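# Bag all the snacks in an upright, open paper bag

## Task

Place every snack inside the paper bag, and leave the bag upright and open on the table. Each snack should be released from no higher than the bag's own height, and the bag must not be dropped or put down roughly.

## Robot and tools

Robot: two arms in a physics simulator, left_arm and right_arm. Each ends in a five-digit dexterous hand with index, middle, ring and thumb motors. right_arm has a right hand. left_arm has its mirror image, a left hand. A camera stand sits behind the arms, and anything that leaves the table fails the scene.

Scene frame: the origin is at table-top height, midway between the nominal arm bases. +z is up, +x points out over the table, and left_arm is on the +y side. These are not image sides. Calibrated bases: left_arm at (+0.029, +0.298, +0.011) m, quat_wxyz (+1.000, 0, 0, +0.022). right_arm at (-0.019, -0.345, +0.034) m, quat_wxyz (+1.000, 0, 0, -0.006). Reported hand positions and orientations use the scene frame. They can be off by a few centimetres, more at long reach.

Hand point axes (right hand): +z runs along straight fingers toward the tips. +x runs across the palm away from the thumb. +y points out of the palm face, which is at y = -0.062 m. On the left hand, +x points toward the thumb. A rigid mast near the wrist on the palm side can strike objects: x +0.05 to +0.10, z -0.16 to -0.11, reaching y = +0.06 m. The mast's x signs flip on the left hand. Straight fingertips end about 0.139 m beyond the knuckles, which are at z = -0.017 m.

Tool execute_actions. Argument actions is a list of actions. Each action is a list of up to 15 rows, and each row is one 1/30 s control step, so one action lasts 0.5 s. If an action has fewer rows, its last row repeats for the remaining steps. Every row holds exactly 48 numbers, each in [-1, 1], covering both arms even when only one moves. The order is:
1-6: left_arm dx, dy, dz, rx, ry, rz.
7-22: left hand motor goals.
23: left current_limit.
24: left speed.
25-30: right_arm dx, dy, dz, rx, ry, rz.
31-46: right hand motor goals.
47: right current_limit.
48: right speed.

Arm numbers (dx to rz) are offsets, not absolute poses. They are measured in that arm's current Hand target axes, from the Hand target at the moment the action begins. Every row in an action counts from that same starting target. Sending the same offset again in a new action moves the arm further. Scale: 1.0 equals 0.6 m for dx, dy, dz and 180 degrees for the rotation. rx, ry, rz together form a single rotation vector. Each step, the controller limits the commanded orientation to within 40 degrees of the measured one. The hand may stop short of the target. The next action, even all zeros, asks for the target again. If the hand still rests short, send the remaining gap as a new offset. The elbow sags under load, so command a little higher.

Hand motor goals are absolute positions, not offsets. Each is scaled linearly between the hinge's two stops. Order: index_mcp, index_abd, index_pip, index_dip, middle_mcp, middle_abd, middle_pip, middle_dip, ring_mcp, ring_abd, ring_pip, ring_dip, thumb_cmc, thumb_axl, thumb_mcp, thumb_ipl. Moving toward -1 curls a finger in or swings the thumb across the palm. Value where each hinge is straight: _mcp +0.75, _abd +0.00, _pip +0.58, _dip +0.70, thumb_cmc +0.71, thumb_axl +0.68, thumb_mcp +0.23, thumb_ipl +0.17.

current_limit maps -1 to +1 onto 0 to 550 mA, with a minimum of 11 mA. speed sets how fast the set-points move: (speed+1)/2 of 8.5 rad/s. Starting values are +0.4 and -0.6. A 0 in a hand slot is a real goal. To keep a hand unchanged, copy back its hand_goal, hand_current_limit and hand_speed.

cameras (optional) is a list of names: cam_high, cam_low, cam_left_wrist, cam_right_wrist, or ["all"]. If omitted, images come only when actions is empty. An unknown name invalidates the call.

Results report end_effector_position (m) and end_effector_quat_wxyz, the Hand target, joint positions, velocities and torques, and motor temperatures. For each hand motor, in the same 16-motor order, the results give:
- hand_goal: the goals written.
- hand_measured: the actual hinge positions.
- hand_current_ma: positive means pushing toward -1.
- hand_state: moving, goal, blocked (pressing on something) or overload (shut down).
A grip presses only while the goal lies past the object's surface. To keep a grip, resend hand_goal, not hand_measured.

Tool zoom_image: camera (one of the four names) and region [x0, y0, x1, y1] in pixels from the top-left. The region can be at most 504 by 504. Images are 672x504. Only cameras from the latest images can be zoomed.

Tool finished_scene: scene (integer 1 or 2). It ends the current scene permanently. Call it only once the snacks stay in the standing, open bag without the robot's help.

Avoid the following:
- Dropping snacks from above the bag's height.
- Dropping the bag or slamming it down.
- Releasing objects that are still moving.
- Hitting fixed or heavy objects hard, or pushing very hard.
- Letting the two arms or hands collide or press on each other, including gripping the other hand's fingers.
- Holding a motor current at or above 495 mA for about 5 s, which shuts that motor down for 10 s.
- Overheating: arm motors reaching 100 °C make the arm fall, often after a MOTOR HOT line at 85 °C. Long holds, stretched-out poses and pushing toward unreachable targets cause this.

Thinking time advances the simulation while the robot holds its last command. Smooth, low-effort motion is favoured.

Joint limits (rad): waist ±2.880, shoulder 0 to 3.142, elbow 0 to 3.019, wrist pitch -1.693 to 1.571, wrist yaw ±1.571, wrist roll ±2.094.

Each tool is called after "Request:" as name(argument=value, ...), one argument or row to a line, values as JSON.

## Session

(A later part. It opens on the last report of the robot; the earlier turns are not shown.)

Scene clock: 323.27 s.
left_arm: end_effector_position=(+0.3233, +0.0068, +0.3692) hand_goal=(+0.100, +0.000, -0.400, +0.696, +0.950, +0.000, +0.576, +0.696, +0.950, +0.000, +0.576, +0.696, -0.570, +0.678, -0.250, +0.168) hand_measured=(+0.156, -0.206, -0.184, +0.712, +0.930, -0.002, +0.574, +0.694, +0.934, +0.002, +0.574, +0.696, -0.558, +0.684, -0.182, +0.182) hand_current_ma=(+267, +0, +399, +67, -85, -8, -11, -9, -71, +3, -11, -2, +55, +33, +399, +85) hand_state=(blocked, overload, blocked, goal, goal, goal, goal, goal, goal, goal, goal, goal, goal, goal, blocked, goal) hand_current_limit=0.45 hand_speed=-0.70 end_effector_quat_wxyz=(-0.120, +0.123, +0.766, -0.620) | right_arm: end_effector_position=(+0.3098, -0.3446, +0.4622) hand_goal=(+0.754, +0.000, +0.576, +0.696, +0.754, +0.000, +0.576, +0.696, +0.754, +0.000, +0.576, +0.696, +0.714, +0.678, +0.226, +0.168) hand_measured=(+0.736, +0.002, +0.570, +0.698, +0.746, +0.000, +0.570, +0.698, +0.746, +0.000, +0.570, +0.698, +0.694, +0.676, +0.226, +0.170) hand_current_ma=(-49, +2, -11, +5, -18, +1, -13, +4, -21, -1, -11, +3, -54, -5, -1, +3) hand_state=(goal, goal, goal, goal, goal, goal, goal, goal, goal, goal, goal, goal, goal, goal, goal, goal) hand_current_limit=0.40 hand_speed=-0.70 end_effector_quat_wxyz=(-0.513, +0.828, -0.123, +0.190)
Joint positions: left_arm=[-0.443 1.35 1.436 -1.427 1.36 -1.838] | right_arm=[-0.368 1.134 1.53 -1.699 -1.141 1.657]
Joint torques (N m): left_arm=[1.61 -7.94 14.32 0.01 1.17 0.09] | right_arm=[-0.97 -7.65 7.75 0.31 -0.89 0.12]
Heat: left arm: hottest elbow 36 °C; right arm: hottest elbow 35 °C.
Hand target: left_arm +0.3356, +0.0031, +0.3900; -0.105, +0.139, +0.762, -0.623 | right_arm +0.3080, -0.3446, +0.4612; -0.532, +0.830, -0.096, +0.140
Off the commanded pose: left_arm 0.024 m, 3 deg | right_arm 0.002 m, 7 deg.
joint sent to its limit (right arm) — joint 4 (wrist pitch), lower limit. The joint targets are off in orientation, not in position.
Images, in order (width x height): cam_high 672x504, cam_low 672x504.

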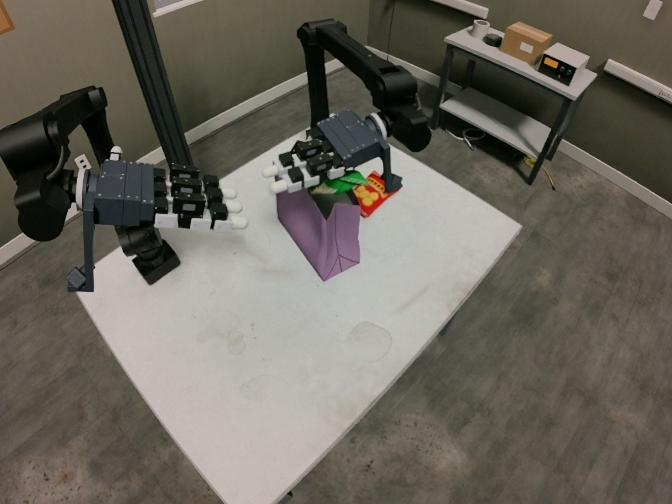

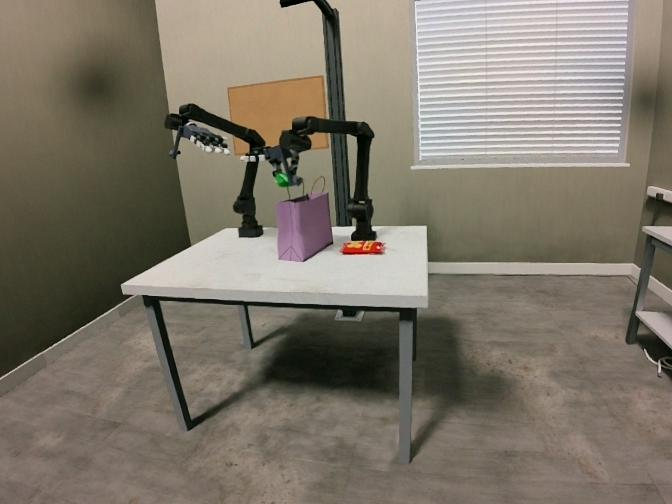

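Request:
execute_actions(
  actions=[
    [[-0.0138,-0.1105,-0.0495,0,0,0,0.1,0,-0.4,0.696,0.95,0,0.576,0.696,0.95,0,0.576,0.696,-0.571,0.678,-0.25,0.168,0.45,-0.7,0,0,0,0,0,0,0.754,0,0.576,0.696,0.754,0,0.576,0.696,0.754,0,0.576,0.696,0.714,0.678,0.226,0.168,0.4,-0.7]],
  ],
  cameras=["cam_high","cam_low","cam_left_wrist"],
)

Request:
zoom_image(
  camera="cam_low",
  region=[250, 140, 340, 215],
)

Scene clock: 324.97 s.
left_arm: end_effector_position=(+0.3405, +0.0153, +0.4413) hand_goal=(+0.100, +0.000, -0.400, +0.696, +0.950, +0.000, +0.576, +0.696, +0.950, +0.000, +0.576, +0.696, -0.570, +0.678, -0.250, +0.168) hand_measured=(+0.156, -0.206, -0.186, +0.712, +0.930, -0.002, +0.574, +0.694, +0.934, +0.002, +0.574, +0.696, -0.558, +0.684, -0.182, +0.182) hand_current_ma=(+267, +0, +399, +67, -85, -8, -11, -9, -71, +3, -11, -2, +55, +33, +399, +85) hand_state=(blocked, overload, blocked, goal, goal, goal, goal, goal, goal, goal, goal, goal, goal, goal, blocked, goal) hand_current_limit=0.45 hand_speed=-0.70 end_effector_quat_wxyz=(-0.111, +0.116, +0.766, -0.622) | right_arm: end_effector_position=(+0.3098, -0.3446, +0.4622) hand_goal=(+0.754, +0.000, +0.576, +0.696, +0.754, +0.000, +0.576, +0.696, +0.754, +0.000, +0.576, +0.696, +0.714, +0.678, +0.226, +0.168) hand_measured=(+0.736, +0.002, +0.570, +0.698, +0.746, +0.000, +0.570, +0.698, +0.746, +0.000, +0.570, +0.698, +0.694, +0.676, +0.226, +0.170) hand_current_ma=(-49, +2, -11, +5, -18, +1, -13, +4, -21, -1, -11, +3, -54, -5, -1, +3) hand_state=(goal, goal, goal, goal, goal, goal, goal, goal, goal, goal, goal, goal, goal, goal, goal, goal) hand_current_limit=0.40 hand_speed=-0.70 end_effector_quat_wxyz=(-0.513, +0.828, -0.123, +0.190)
Joint positions: left_arm=[-0.406 1.417 1.697 -1.677 1.365 -1.775] | right_arm=[-0.368 1.134 1.53 -1.699 -1.141 1.657]
Joint torques (N m): left_arm=[1.85 -9.17 13.53 -0.1 1.18 0.07] | right_arm=[-1.38 -7.53 7.79 0.35 -0.91 0.11]
Heat: left arm: hottest elbow 36 °C; right arm: hottest elbow 35 °C.
Hand target: left_arm +0.3479, +0.0154, +0.4611; -0.105, +0.139, +0.762, -0.623 | right_arm +0.3080, -0.3446, +0.4612; -0.532, +0.830, -0.096, +0.140
Off the commanded pose: left_arm 0.021 m, 3 deg | right_arm 0.002 m, 7 deg.
joint sent to its limit (left arm) — joint 4 (wrist pitch), lower limit. The joint targets still meet the commanded pose.
joint sent to its limit (right arm) — joint 4 (wrist pitch), lower limit. The joint targets are off in orientation, not in position.
Images, in order (width x height): cam_high 672x504, cam_low 672x504, cam_left_wrist 672x504.

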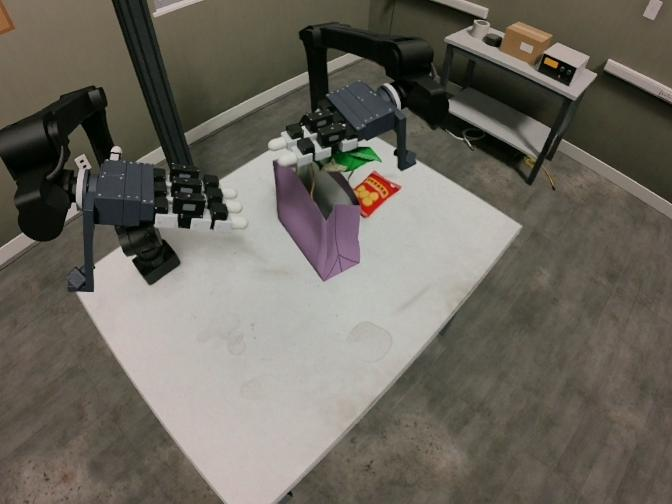

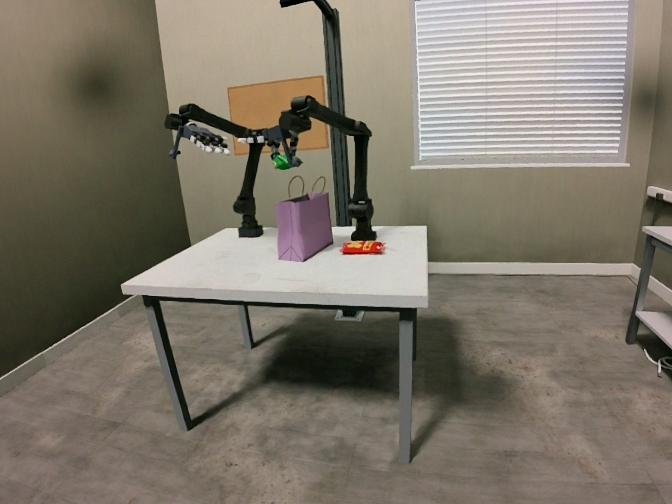

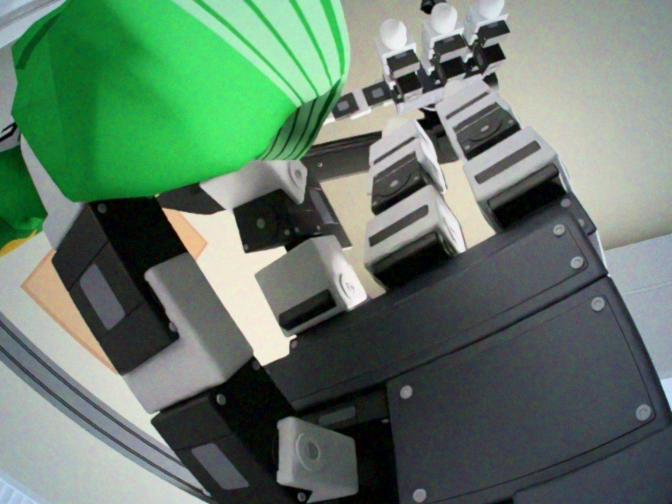

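Scaled by 5.600.

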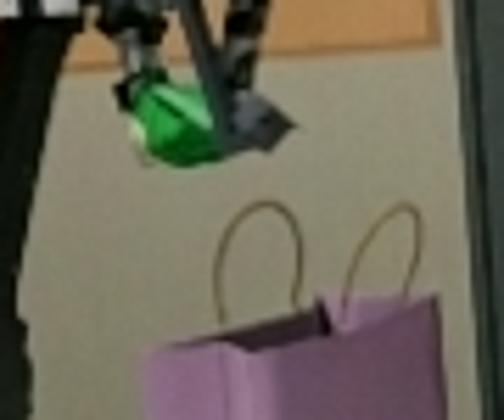

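Request:
zoom_image(
  camera="cam_high",
  region=[265, 140, 375, 285],
)

Scaled by 3.476.

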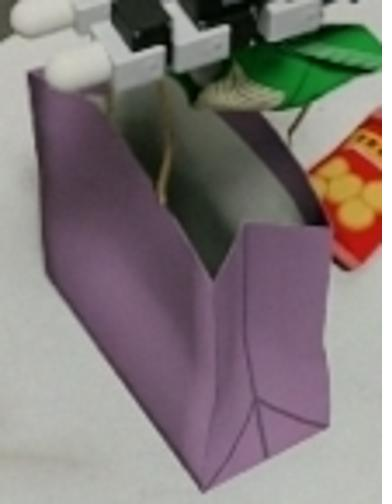

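Request:
execute_actions(
  actions=[
    [[-0.0988,0.0023,-0.0109,0,0,0,0.1,0,-0.4,0.696,0.95,0,0.576,0.696,0.95,0,0.576,0.696,-0.571,0.678,-0.25,0.168,0.45,-0.7,0,0,0,0,0,0,0.754,0,0.576,0.696,0.754,0,0.576,0.696,0.754,0,0.576,0.696,0.714,0.678,0.226,0.168,0.4,-0.7]],
    [[0,0.0285,0.026,-0.1444,0,0,0.1,0,-0.4,0.696,0.95,0,0.576,0.696,0.95,0,0.576,0.696,-0.571,0.678,-0.25,0.168,0.45,-0.7,0,0,0,0,0,0,0.754,0,0.576,0.696,0.754,0,0.576,0.696,0.754,0,0.576,0.696,0.714,0.678,0.226,0.168,0.4,-0.7]],
  ],
  cameras=["cam_high","cam_low"],
)

Request:
zoom_image(
  camera="cam_high",
  region=[260, 90, 460, 290],
)

Request:
zoom_image(
  camera="cam_low",
  region=[240, 100, 360, 220],
)

Scene clock: 332.43 s.
left_arm: end_effector_position=(+0.3917, -0.0072, +0.4269) hand_goal=(+0.100, +0.000, -0.400, +0.696, +0.950, +0.000, +0.576, +0.696, +0.950, +0.000, +0.576, +0.696, -0.570, +0.678, -0.250, +0.168) hand_measured=(+0.158, -0.206, -0.186, +0.712, +0.938, -0.002, +0.574, +0.694, +0.940, +0.002, +0.574, +0.696, -0.558, +0.684, -0.184, +0.182) hand_current_ma=(+283, +0, +399, +67, -55, -7, -10, -9, -47, +3, -11, -2, +55, +33, +399, +85) hand_state=(blocked, overload, blocked, goal, goal, goal, goal, goal, goal, goal, goal, goal, goal, goal, blocked, goal) hand_current_limit=0.45 hand_speed=-0.70 end_effector_quat_wxyz=(-0.053, +0.143, +0.883, -0.444) | right_arm: end_effector_position=(+0.3098, -0.3446, +0.4622) hand_goal=(+0.754, +0.000, +0.576, +0.696, +0.754, +0.000, +0.576, +0.696, +0.754, +0.000, +0.576, +0.696, +0.714, +0.678, +0.226, +0.168) hand_measured=(+0.736, +0.002, +0.570, +0.698, +0.746, +0.000, +0.570, +0.698, +0.746, +0.000, +0.570, +0.698, +0.694, +0.676, +0.226, +0.170) hand_current_ma=(-49, +2, -11, +5, -18, +1, -13, +4, -21, -1, -11, +3, -54, -5, -1, +3) hand_state=(goal, goal, goal, goal, goal, goal, goal, goal, goal, goal, goal, goal, goal, goal, goal, goal) hand_current_limit=0.40 hand_speed=-0.70 end_effector_quat_wxyz=(-0.513, +0.828, -0.123, +0.190)
Joint positions: left_arm=[-0.553 1.577 1.983 -1.682 0.893 -1.9] | right_arm=[-0.368 1.134 1.53 -1.699 -1.141 1.657]
Joint torques (N m): left_arm=[1.79 -10.52 13.63 0.43 0.72 -0.07] | right_arm=[-1.61 -7.94 7.71 0.28 -0.86 0.08]
Heat: left arm: hottest elbow 38 °C; right arm: hottest elbow 35 °C.
Hand target: left_arm +0.4021, -0.0099, +0.4419; -0.071, +0.159, +0.883, -0.436 | right_arm +0.3080, -0.3446, +0.4612; -0.532, +0.830, -0.096, +0.140
Off the commanded pose: left_arm 0.018 m, 3 deg | right_arm 0.002 m, 7 deg.
joint sent to its limit (left arm) — joint 4 (wrist pitch), lower limit. The joint targets are off in orientation, not in position.
joint sent to its limit (right arm) — joint 4 (wrist pitch), lower limit. The joint targets are off in orientation, not in position.
Images, in order (width x height): cam_high 672x504, cam_low 672x504.

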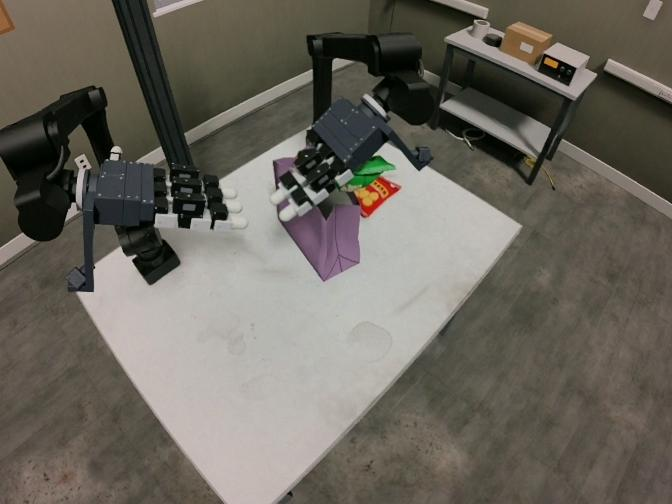

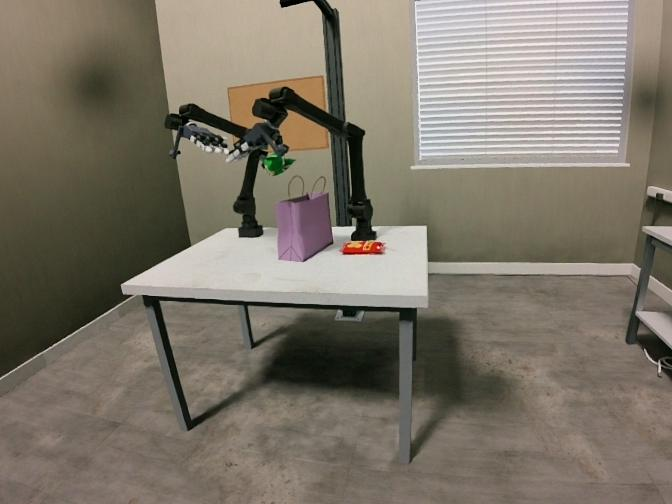

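Scaled by 2.520.

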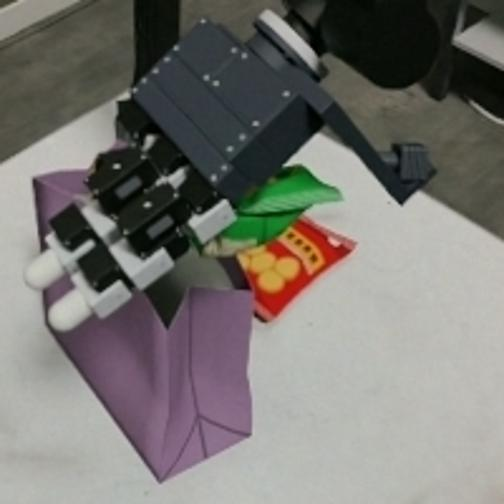

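Scaled by 4.200.

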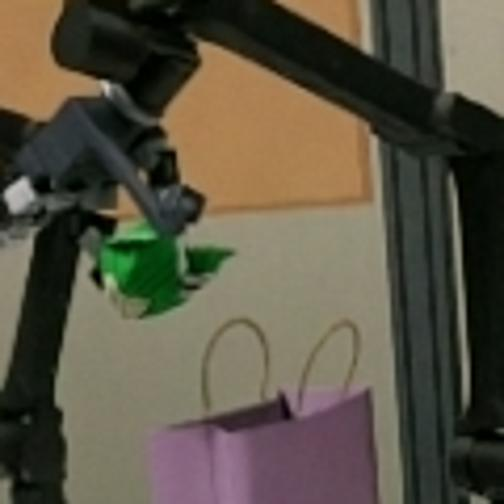

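Request:
execute_actions(
  actions=[
    [[0,0.0537,0.0667,-0.1444,0,0,0.1,0,-0.4,0.696,0.95,0,0.576,0.696,0.95,0,0.576,0.696,-0.571,0.678,-0.25,0.168,0.45,-0.7,0,0,0,0,0,0,0.754,0,0.576,0.696,0.754,0,0.576,0.696,0.754,0,0.576,0.696,0.714,0.678,0.226,0.168,0.4,-0.7]],
  ],
  cameras=["cam_high","cam_low","cam_left_wrist"],
)

Request:
zoom_image(
  camera="cam_high",
  region=[260, 90, 460, 290],
)

Request:
zoom_image(
  camera="cam_low",
  region=[240, 100, 360, 220],
)

Scene clock: 334.13 s.
left_arm: end_effector_position=(+0.3915, -0.0220, +0.3798) hand_goal=(+0.100, +0.000, -0.400, +0.696, +0.950, +0.000, +0.576, +0.696, +0.950, +0.000, +0.576, +0.696, -0.570, +0.678, -0.250, +0.168) hand_measured=(+0.164, -0.206, -0.188, +0.712, +0.940, -0.002, +0.574, +0.694, +0.942, +0.002, +0.574, +0.696, -0.558, +0.684, -0.188, +0.182) hand_current_ma=(+314, +0, +399, +67, -43, -6, -9, -9, -37, +3, -9, -2, +55, +33, +365, +85) hand_state=(blocked, overload, blocked, goal, goal, goal, goal, goal, goal, goal, goal, goal, goal, goal, blocked, goal) hand_current_limit=0.45 hand_speed=-0.70 end_effector_quat_wxyz=(-0.010, +0.171, +0.956, -0.238) | right_arm: end_effector_position=(+0.3098, -0.3446, +0.4622) hand_goal=(+0.754, +0.000, +0.576, +0.696, +0.754, +0.000, +0.576, +0.696, +0.754, +0.000, +0.576, +0.696, +0.714, +0.678, +0.226, +0.168) hand_measured=(+0.736, +0.002, +0.570, +0.698, +0.746, +0.000, +0.570, +0.698, +0.746, +0.000, +0.570, +0.698, +0.694, +0.676, +0.226, +0.170) hand_current_ma=(-49, +2, -11, +5, -18, +1, -13, +4, -21, -1, -11, +3, -54, -5, -1, +3) hand_state=(goal, goal, goal, goal, goal, goal, goal, goal, goal, goal, goal, goal, goal, goal, goal, goal) hand_current_limit=0.40 hand_speed=-0.70 end_effector_quat_wxyz=(-0.513, +0.828, -0.123, +0.190)
Joint positions: left_arm=[-0.75 1.641 1.991 -1.682 0.421 -1.975] | right_arm=[-0.368 1.134 1.53 -1.699 -1.141 1.657]
Joint torques (N m): left_arm=[1.85 -12.63 12.03 0.36 0.14 -0.06] | right_arm=[-1.55 -7.41 7.71 0.39 -0.86 0.13]
Heat: left arm: hottest elbow 38 °C; right arm: hottest elbow 35 °C.
Hand target: left_arm +0.3985, -0.0213, +0.3920; -0.033, +0.171, +0.958, -0.226 | right_arm +0.3080, -0.3446, +0.4612; -0.532, +0.830, -0.096, +0.140
Off the commanded pose: left_arm 0.014 m, 3 deg | right_arm 0.002 m, 7 deg.
joint sent to its limit (left arm) — joint 4 (wrist pitch), lower limit. The joint targets are off in orientation, not in position.
joint sent to its limit (right arm) — joint 4 (wrist pitch), lower limit. The joint targets are off in orientation, not in position.
Images, in order (width x height): cam_high 672x504, cam_low 672x504, cam_left_wrist 672x504.

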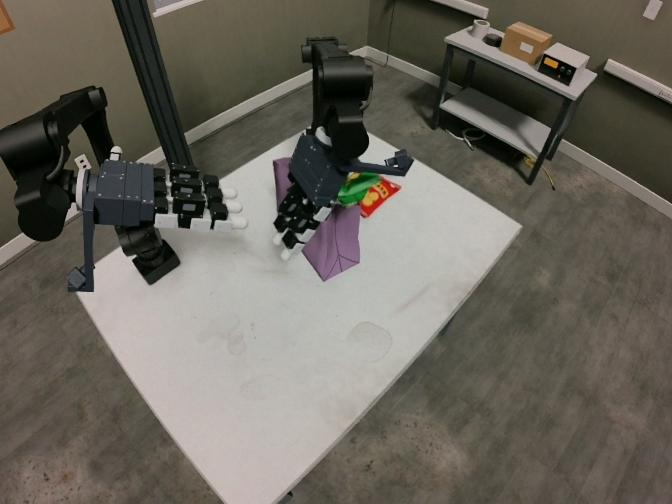

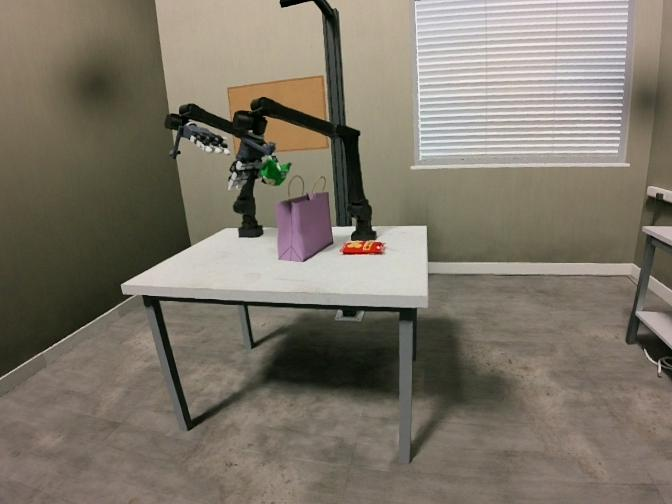

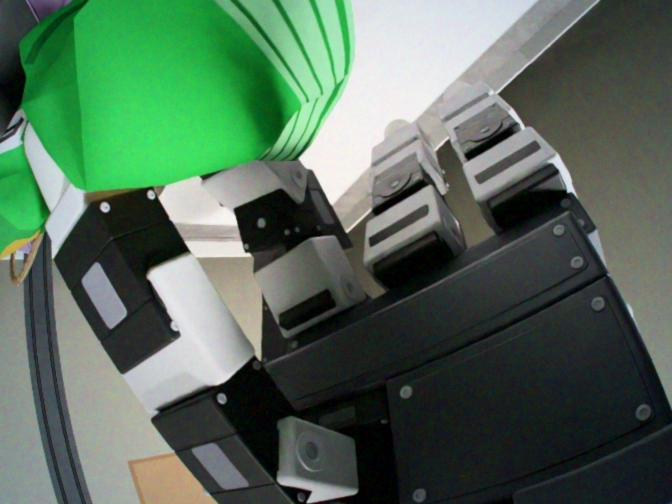

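Scaled by 2.520.

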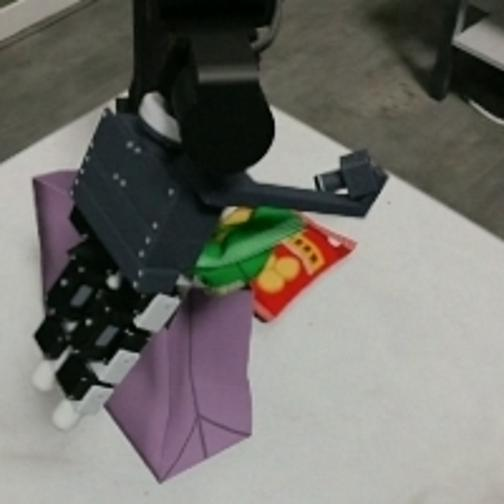

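Scaled by 4.200.

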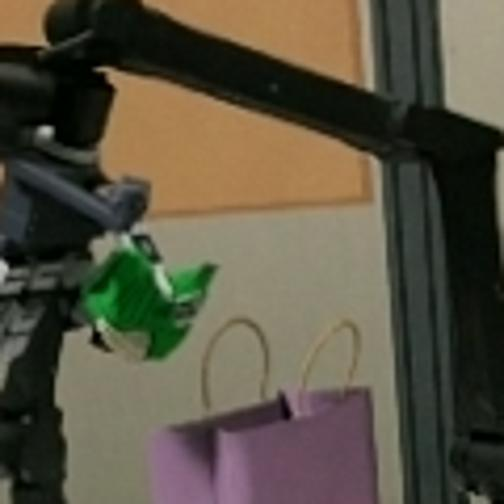

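Request:
execute_actions(
  actions=[
    [[0,-0.003,0.0385,-0.125,0,0,0.1,0,-0.4,0.696,0.95,0,0.576,0.696,0.95,0,0.576,0.696,-0.571,0.678,-0.25,0.168,0.45,-0.7,0,0,0,0,0,0,0.754,0,0.576,0.696,0.754,0,0.576,0.696,0.754,0,0.576,0.696,0.714,0.678,0.226,0.168,0.4,-0.7]],
  ],
  cameras=["cam_high","cam_low","cam_left_wrist"],
)

Request:
zoom_image(
  camera="cam_high",
  region=[260, 90, 460, 290],
)

Request:
zoom_image(
  camera="cam_low",
  region=[240, 100, 360, 220],
)

Scene clock: 336.07 s.
left_arm: end_effector_position=(+0.3888, -0.0329, +0.3694) hand_goal=(+0.100, +0.000, -0.400, +0.696, +0.950, +0.000, +0.576, +0.696, +0.950, +0.000, +0.576, +0.696, -0.570, +0.678, -0.250, +0.168) hand_measured=(+0.168, -0.206, -0.188, +0.712, +0.942, -0.002, +0.574, +0.694, +0.942, +0.002, +0.574, +0.696, -0.558, +0.684, -0.192, +0.182) hand_current_ma=(+333, +0, +399, +67, -35, -5, -8, -9, -30, +3, -8, -2, +54, +33, +345, +85) hand_state=(blocked, overload, blocked, goal, goal, goal, goal, goal, goal, goal, goal, goal, goal, goal, blocked, goal) hand_current_limit=0.45 hand_speed=-0.70 end_effector_quat_wxyz=(+0.066, +0.186, +0.978, -0.074) | right_arm: end_effector_position=(+0.3098, -0.3446, +0.4622) hand_goal=(+0.754, +0.000, +0.576, +0.696, +0.754, +0.000, +0.576, +0.696, +0.754, +0.000, +0.576, +0.696, +0.714, +0.678, +0.226, +0.168) hand_measured=(+0.736, +0.002, +0.570, +0.698, +0.746, +0.000, +0.570, +0.698, +0.746, +0.000, +0.570, +0.698, +0.694, +0.676, +0.226, +0.170) hand_current_ma=(-49, +2, -11, +5, -18, +1, -13, +4, -21, -1, -11, +3, -54, -5, -1, +3) hand_state=(goal, goal, goal, goal, goal, goal, goal, goal, goal, goal, goal, goal, goal, goal, goal, goal) hand_current_limit=0.40 hand_speed=-0.70 end_effector_quat_wxyz=(-0.513, +0.828, -0.123, +0.190)
Joint positions: left_arm=[-0.906 1.684 1.991 -1.682 0.033 -2.062] | right_arm=[-0.368 1.134 1.53 -1.699 -1.141 1.657]
Joint torques (N m): left_arm=[2.02 -13.04 10.76 0.28 -0.42 0] | right_arm=[-1.14 -7.88 7.77 0.35 -0.93 0.11]
Heat: left arm: hottest elbow 38 °C; right arm: hottest elbow 35 °C.
Hand target: left_arm +0.3947, -0.0326, +0.3721; +0.000, +0.174, +0.984, -0.035 | right_arm +0.3080, -0.3446, +0.4612; -0.532, +0.830, -0.096, +0.140
Off the commanded pose: left_arm 0.007 m, 9 deg | right_arm 0.002 m, 7 deg.
joint sent to its limit (left arm) — joint 4 (wrist pitch), lower limit. The joint targets are off in orientation, not in position.
joint sent to its limit (right arm) — joint 4 (wrist pitch), lower limit. The joint targets are off in orientation, not in position.
Images, in order (width x height): cam_high 672x504, cam_low 672x504, cam_left_wrist 672x504.

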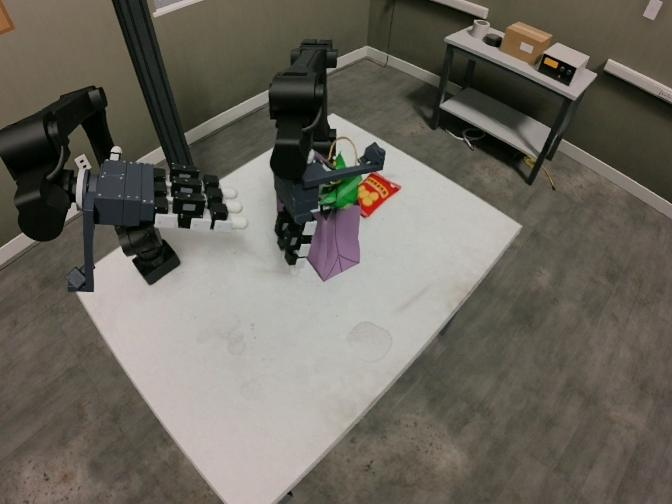

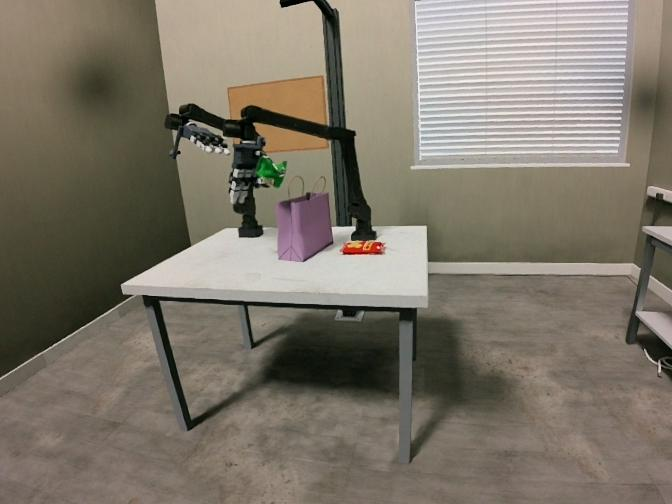

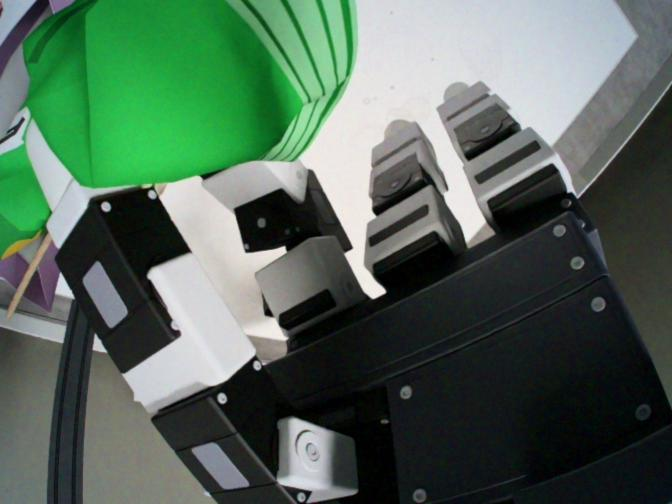

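Scaled by 2.520.

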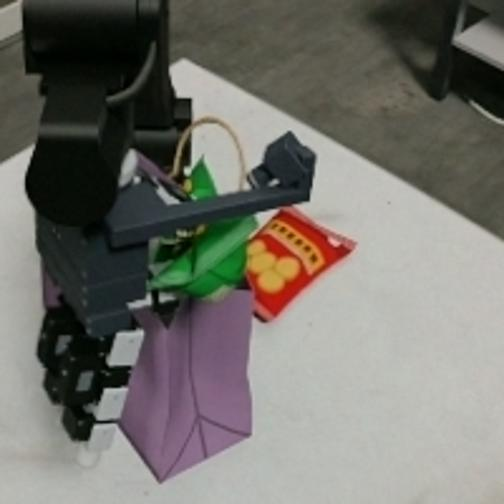

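Scaled by 4.200.

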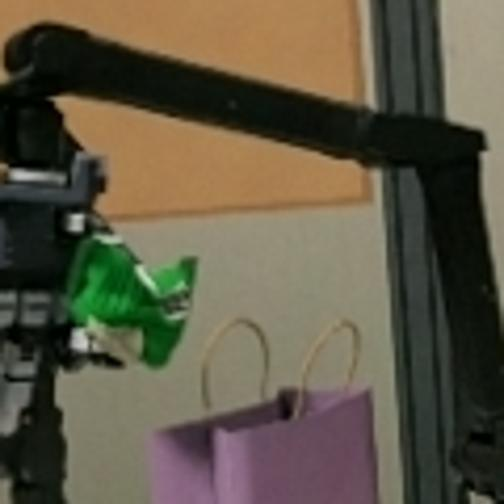

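Request:
execute_actions(
  actions=[
    [[0.0108,0.0908,-0.0055,0,0,0,0.1,0,-0.4,0.696,0.95,0,0.576,0.696,0.95,0,0.576,0.696,-0.571,0.678,-0.25,0.168,0.45,-0.7,0,0,0,0,0,0,0.754,0,0.576,0.696,0.754,0,0.576,0.696,0.754,0,0.576,0.696,0.714,0.678,0.226,0.168,0.4,-0.7]],
  ],
  cameras=["cam_high","cam_low","cam_left_wrist"],
)

Request:
zoom_image(
  camera="cam_high",
  region=[290, 110, 410, 230],
)

Request:
zoom_image(
  camera="cam_low",
  region=[240, 120, 340, 220],
)

Scene clock: 340.10 s.
left_arm: end_effector_position=(+0.4133, +0.0170, +0.3626) hand_goal=(+0.100, +0.000, -0.400, +0.696, +0.950, +0.000, +0.576, +0.696, +0.950, +0.000, +0.576, +0.696, -0.570, +0.678, -0.250, +0.168) hand_measured=(+0.168, -0.206, -0.190, +0.712, +0.942, -0.002, +0.574, +0.694, +0.944, +0.002, +0.574, +0.696, -0.558, +0.684, -0.192, +0.182) hand_current_ma=(+333, +0, +399, +67, -31, -5, -8, -9, -26, +3, -8, -2, +54, +33, +344, +85) hand_state=(blocked, overload, blocked, goal, goal, goal, goal, goal, goal, goal, goal, goal, goal, goal, blocked, goal) hand_current_limit=0.45 hand_speed=-0.70 end_effector_quat_wxyz=(+0.058, +0.170, +0.982, -0.062) | right_arm: end_effector_position=(+0.3098, -0.3446, +0.4622) hand_goal=(+0.754, +0.000, +0.576, +0.696, +0.754, +0.000, +0.576, +0.696, +0.754, +0.000, +0.576, +0.696, +0.714, +0.678, +0.226, +0.168) hand_measured=(+0.736, +0.002, +0.570, +0.698, +0.746, +0.000, +0.570, +0.698, +0.746, +0.000, +0.570, +0.698, +0.694, +0.676, +0.226, +0.170) hand_current_ma=(-49, +2, -11, +5, -18, +1, -13, +4, -21, -1, -11, +3, -54, -5, -1, +3) hand_state=(goal, goal, goal, goal, goal, goal, goal, goal, goal, goal, goal, goal, goal, goal, goal, goal) hand_current_limit=0.40 hand_speed=-0.70 end_effector_quat_wxyz=(-0.513, +0.828, -0.123, +0.190)
Joint positions: left_arm=[-0.804 1.647 1.924 -1.682 0.038 -1.993] | right_arm=[-0.368 1.134 1.53 -1.699 -1.141 1.657]
Joint torques (N m): left_arm=[0.97 -15.15 8.65 0.23 -0.41 0.12] | right_arm=[-1.73 -7.82 7.77 0.42 -0.87 0.1]
Heat: left arm: hottest elbow 37 °C; right arm: hottest elbow 35 °C.
Hand target: left_arm +0.4074, +0.0209, +0.3716; +0.001, +0.174, +0.984, -0.035 | right_arm +0.3080, -0.3446, +0.4612; -0.532, +0.830, -0.096, +0.140
Off the commanded pose: left_arm 0.011 m, 7 deg | right_arm 0.002 m, 7 deg.
joint sent to its limit (left arm) — joint 4 (wrist pitch), lower limit. The joint targets are off in orientation, not in position.
joint sent to its limit (right arm) — joint 4 (wrist pitch), lower limit. The joint targets are off in orientation, not in position.
Images, in order (width x height): cam_high 672x504, cam_low 672x504, cam_left_wrist 672x504.

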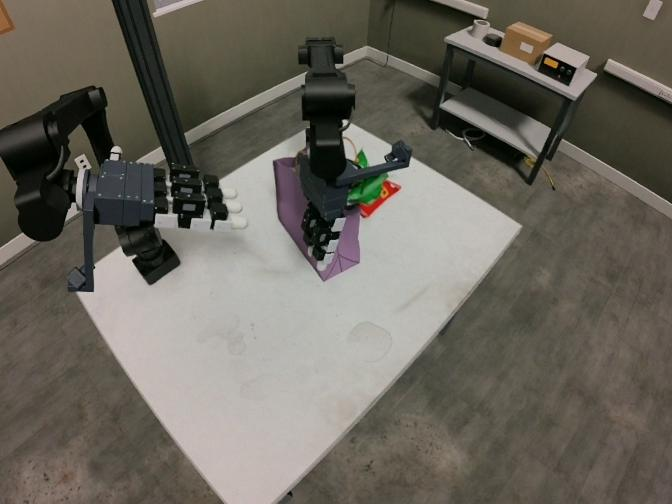

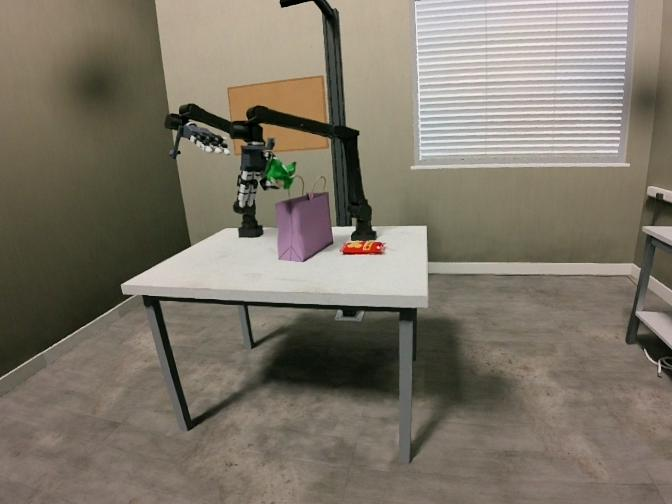

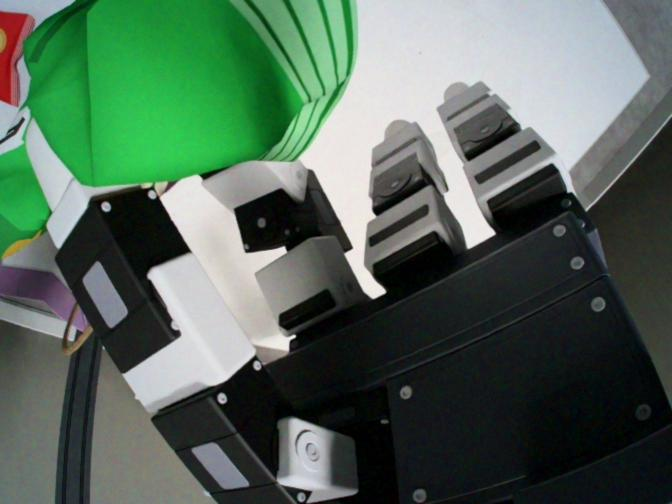

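Scaled by 4.200.

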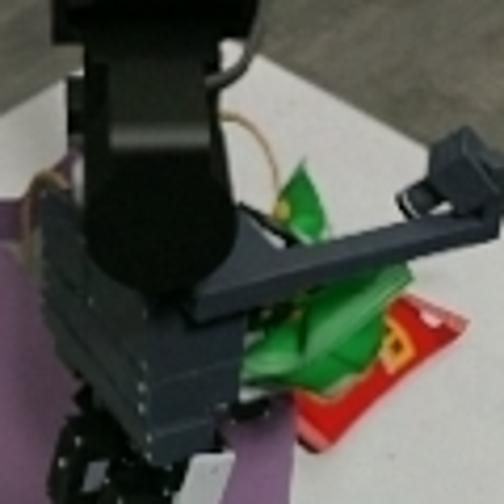

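Scaled by 5.040.

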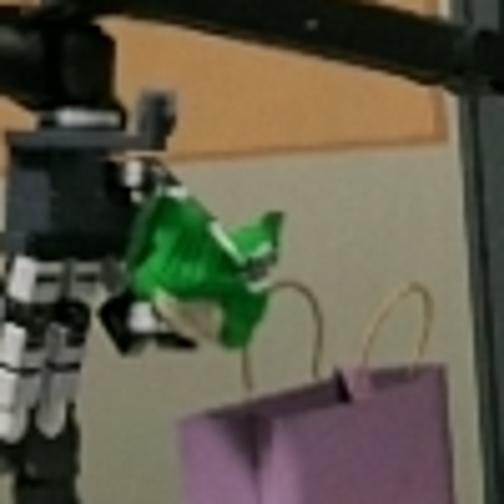

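Request:
zoom_image(
  camera="cam_low",
  region=[255, 145, 310, 200],
)

Request:
zoom_image(
  camera="cam_high",
  region=[335, 135, 400, 215],
)

Request:
zoom_image(
  camera="cam_left_wrist",
  region=[0, 0, 400, 380],
)

Scaled by 9.164.

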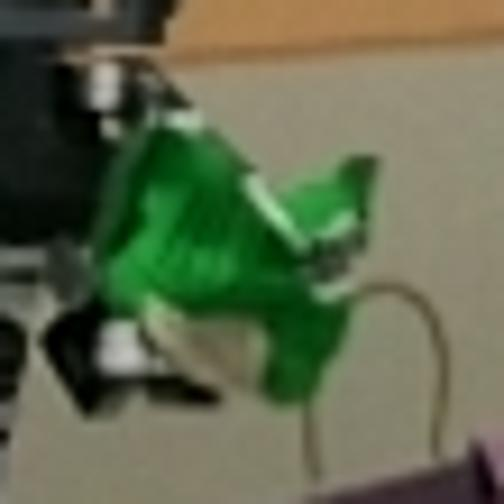

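Scaled by 6.300.

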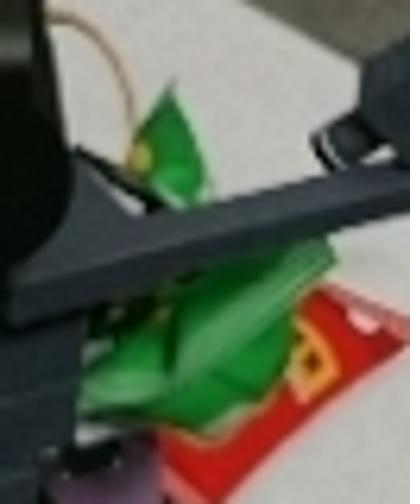

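Scaled by 1.260 from the camera's 672x504 image, which has a finer 960x720 frame.

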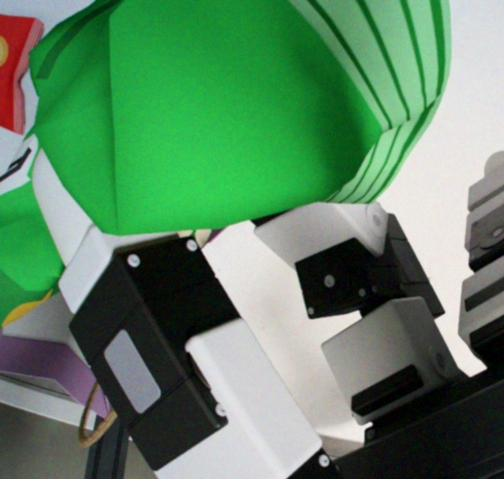

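Request:
execute_actions(
  actions=[
    [[0.0185,0.0965,-0.056,0.125,0,0,0.1,0,-0.4,0.696,0.95,0,0.576,0.696,0.95,0,0.576,0.696,-0.571,0.678,-0.25,0.168,0.45,-0.7,0,0,0,0,0,0,0.754,0,0.576,0.696,0.754,0,0.576,0.696,0.754,0,0.576,0.696,0.714,0.678,0.226,0.168,0.4,-0.7]],
    [[0.0185,0.0897,-0.0437,0.1444,0,0,0.1,0,-0.4,0.696,0.95,0,0.576,0.696,0.95,0,0.576,0.696,-0.571,0.678,-0.25,0.168,0.45,-0.7,0,0,0,0,0,0,0.754,0,0.576,0.696,0.754,0,0.576,0.696,0.754,0,0.576,0.696,0.714,0.678,0.226,0.168,0.4,-0.7]],
    [[0.015,0.0928,-0.0107,0.1444,0,0,0.1,0,-0.4,0.696,0.95,0,0.576,0.696,0.95,0,0.576,0.696,-0.571,0.678,-0.25,0.168,0.45,-0.7,0,0,0,0,0,0,0.754,0,0.576,0.696,0.754,0,0.576,0.696,0.754,0,0.576,0.696,0.714,0.678,0.226,0.168,0.4,-0.7]],
    [[0.0125,0.1568,-0.0165,0,-0.0978,-0.0208,0.1,0,-0.4,0.696,0.95,0,0.576,0.696,0.95,0,0.576,0.696,-0.571,0.678,-0.25,0.168,0.45,-0.7,0,0,0,0,0,0,0.754,0,0.576,0.696,0.754,0,0.576,0.696,0.754,0,0.576,0.696,0.714,0.678,0.226,0.168,0.4,-0.7]],
    [[-0.0043,0.1665,0.0182,0,0,0,0.1,0,-0.4,0.696,0.95,0,0.576,0.696,0.95,0,0.576,0.696,-0.571,0.678,-0.25,0.168,0.45,-0.7,0,0,0,0,0,0,0.754,0,0.576,0.696,0.754,0,0.576,0.696,0.754,0,0.576,0.696,0.714,0.678,0.226,0.168,0.4,-0.7]],
  ],
  cameras=["cam_high","cam_low"],
)

Request:
zoom_image(
  camera="cam_high",
  region=[340, 110, 500, 270],
)

Request:
zoom_image(
  camera="cam_low",
  region=[260, 160, 400, 290],
)

Scene clock: 358.63 s.
left_arm: end_effector_position=(+0.4349, +0.2135, +0.1655) hand_goal=(+0.100, +0.000, -0.400, +0.696, +0.950, +0.000, +0.576, +0.696, +0.950, +0.000, +0.576, +0.696, -0.570, +0.678, -0.250, +0.168) hand_measured=(+0.172, -0.204, -0.198, +0.712, +0.938, -0.002, +0.574, +0.694, +0.940, +0.000, +0.574, +0.696, -0.558, +0.684, -0.194, +0.184) hand_current_ma=(+353, +0, +399, +67, -53, -4, -9, -9, -46, +2, -9, -2, +54, +33, +329, +93) hand_state=(blocked, overload, blocked, goal, goal, goal, goal, goal, goal, goal, goal, goal, goal, goal, blocked, goal) hand_current_limit=0.45 hand_speed=-0.70 end_effector_quat_wxyz=(+0.002, +0.001, +0.786, -0.618) | right_arm: end_effector_position=(+0.3098, -0.3446, +0.4622) hand_goal=(+0.754, +0.000, +0.576, +0.696, +0.754, +0.000, +0.576, +0.696, +0.754, +0.000, +0.576, +0.696, +0.714, +0.678, +0.226, +0.168) hand_measured=(+0.736, +0.002, +0.570, +0.698, +0.746, +0.000, +0.570, +0.698, +0.746, +0.000, +0.570, +0.698, +0.694, +0.676, +0.226, +0.170) hand_current_ma=(-49, +2, -11, +5, -18, +1, -13, +4, -21, -1, -11, +3, -54, -5, -1, +3) hand_state=(goal, goal, goal, goal, goal, goal, goal, goal, goal, goal, goal, goal, goal, goal, goal, goal) hand_current_limit=0.40 hand_speed=-0.70 end_effector_quat_wxyz=(-0.513, +0.828, -0.123, +0.190)
Joint positions: left_arm=[0.106 1.663 1.23 -1.683 1.292 -1.004] | right_arm=[-0.368 1.134 1.53 -1.699 -1.141 1.657]
Joint torques (N m): left_arm=[1.85 -11.75 8.75 -0.87 0.95 0.07] | right_arm=[-1.08 -7.94 7.71 0.55 -0.87 0.11]
Heat: left arm: hottest elbow 35 °C; right arm: hottest elbow 35 °C.
Hand target: left_arm +0.4405, +0.2189, +0.1699; -0.007, +0.017, +0.774, -0.633 | right_arm +0.3080, -0.3446, +0.4612; -0.532, +0.830, -0.096, +0.140
Off the commanded pose: left_arm 0.009 m, 3 deg | right_arm 0.002 m, 7 deg.
joint sent to its limit (left arm) — joint 4 (wrist pitch), lower limit. The joint targets are off in orientation, not in position.
joint sent to its limit (right arm) — joint 4 (wrist pitch), lower limit. The joint targets are off in orientation, not in position.
Images, in order (width x height): cam_high 672x504, cam_low 672x504.

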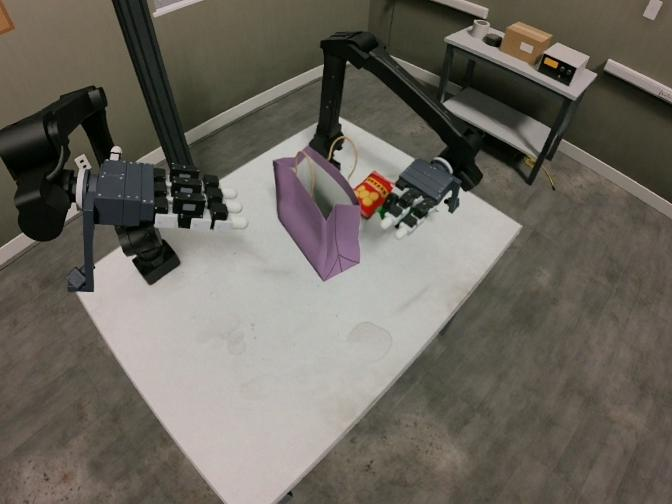

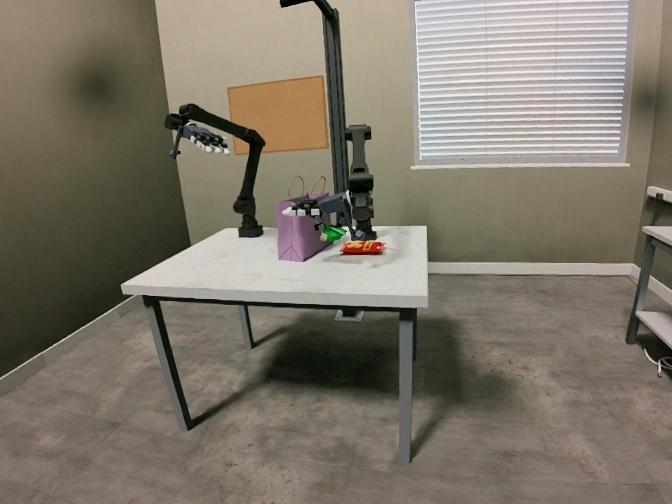

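Scaled by 3.150.

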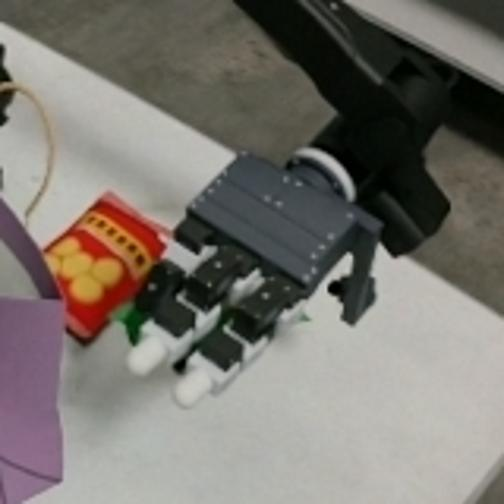

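Scaled by 3.600.

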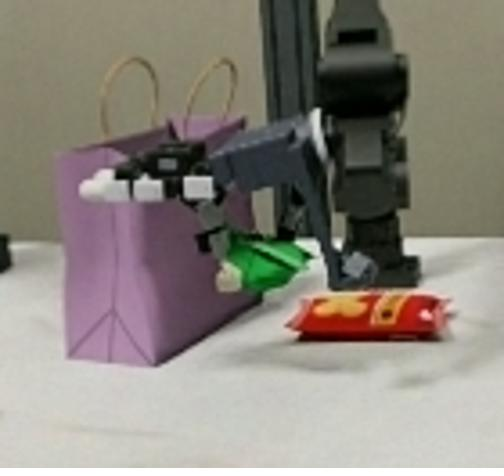

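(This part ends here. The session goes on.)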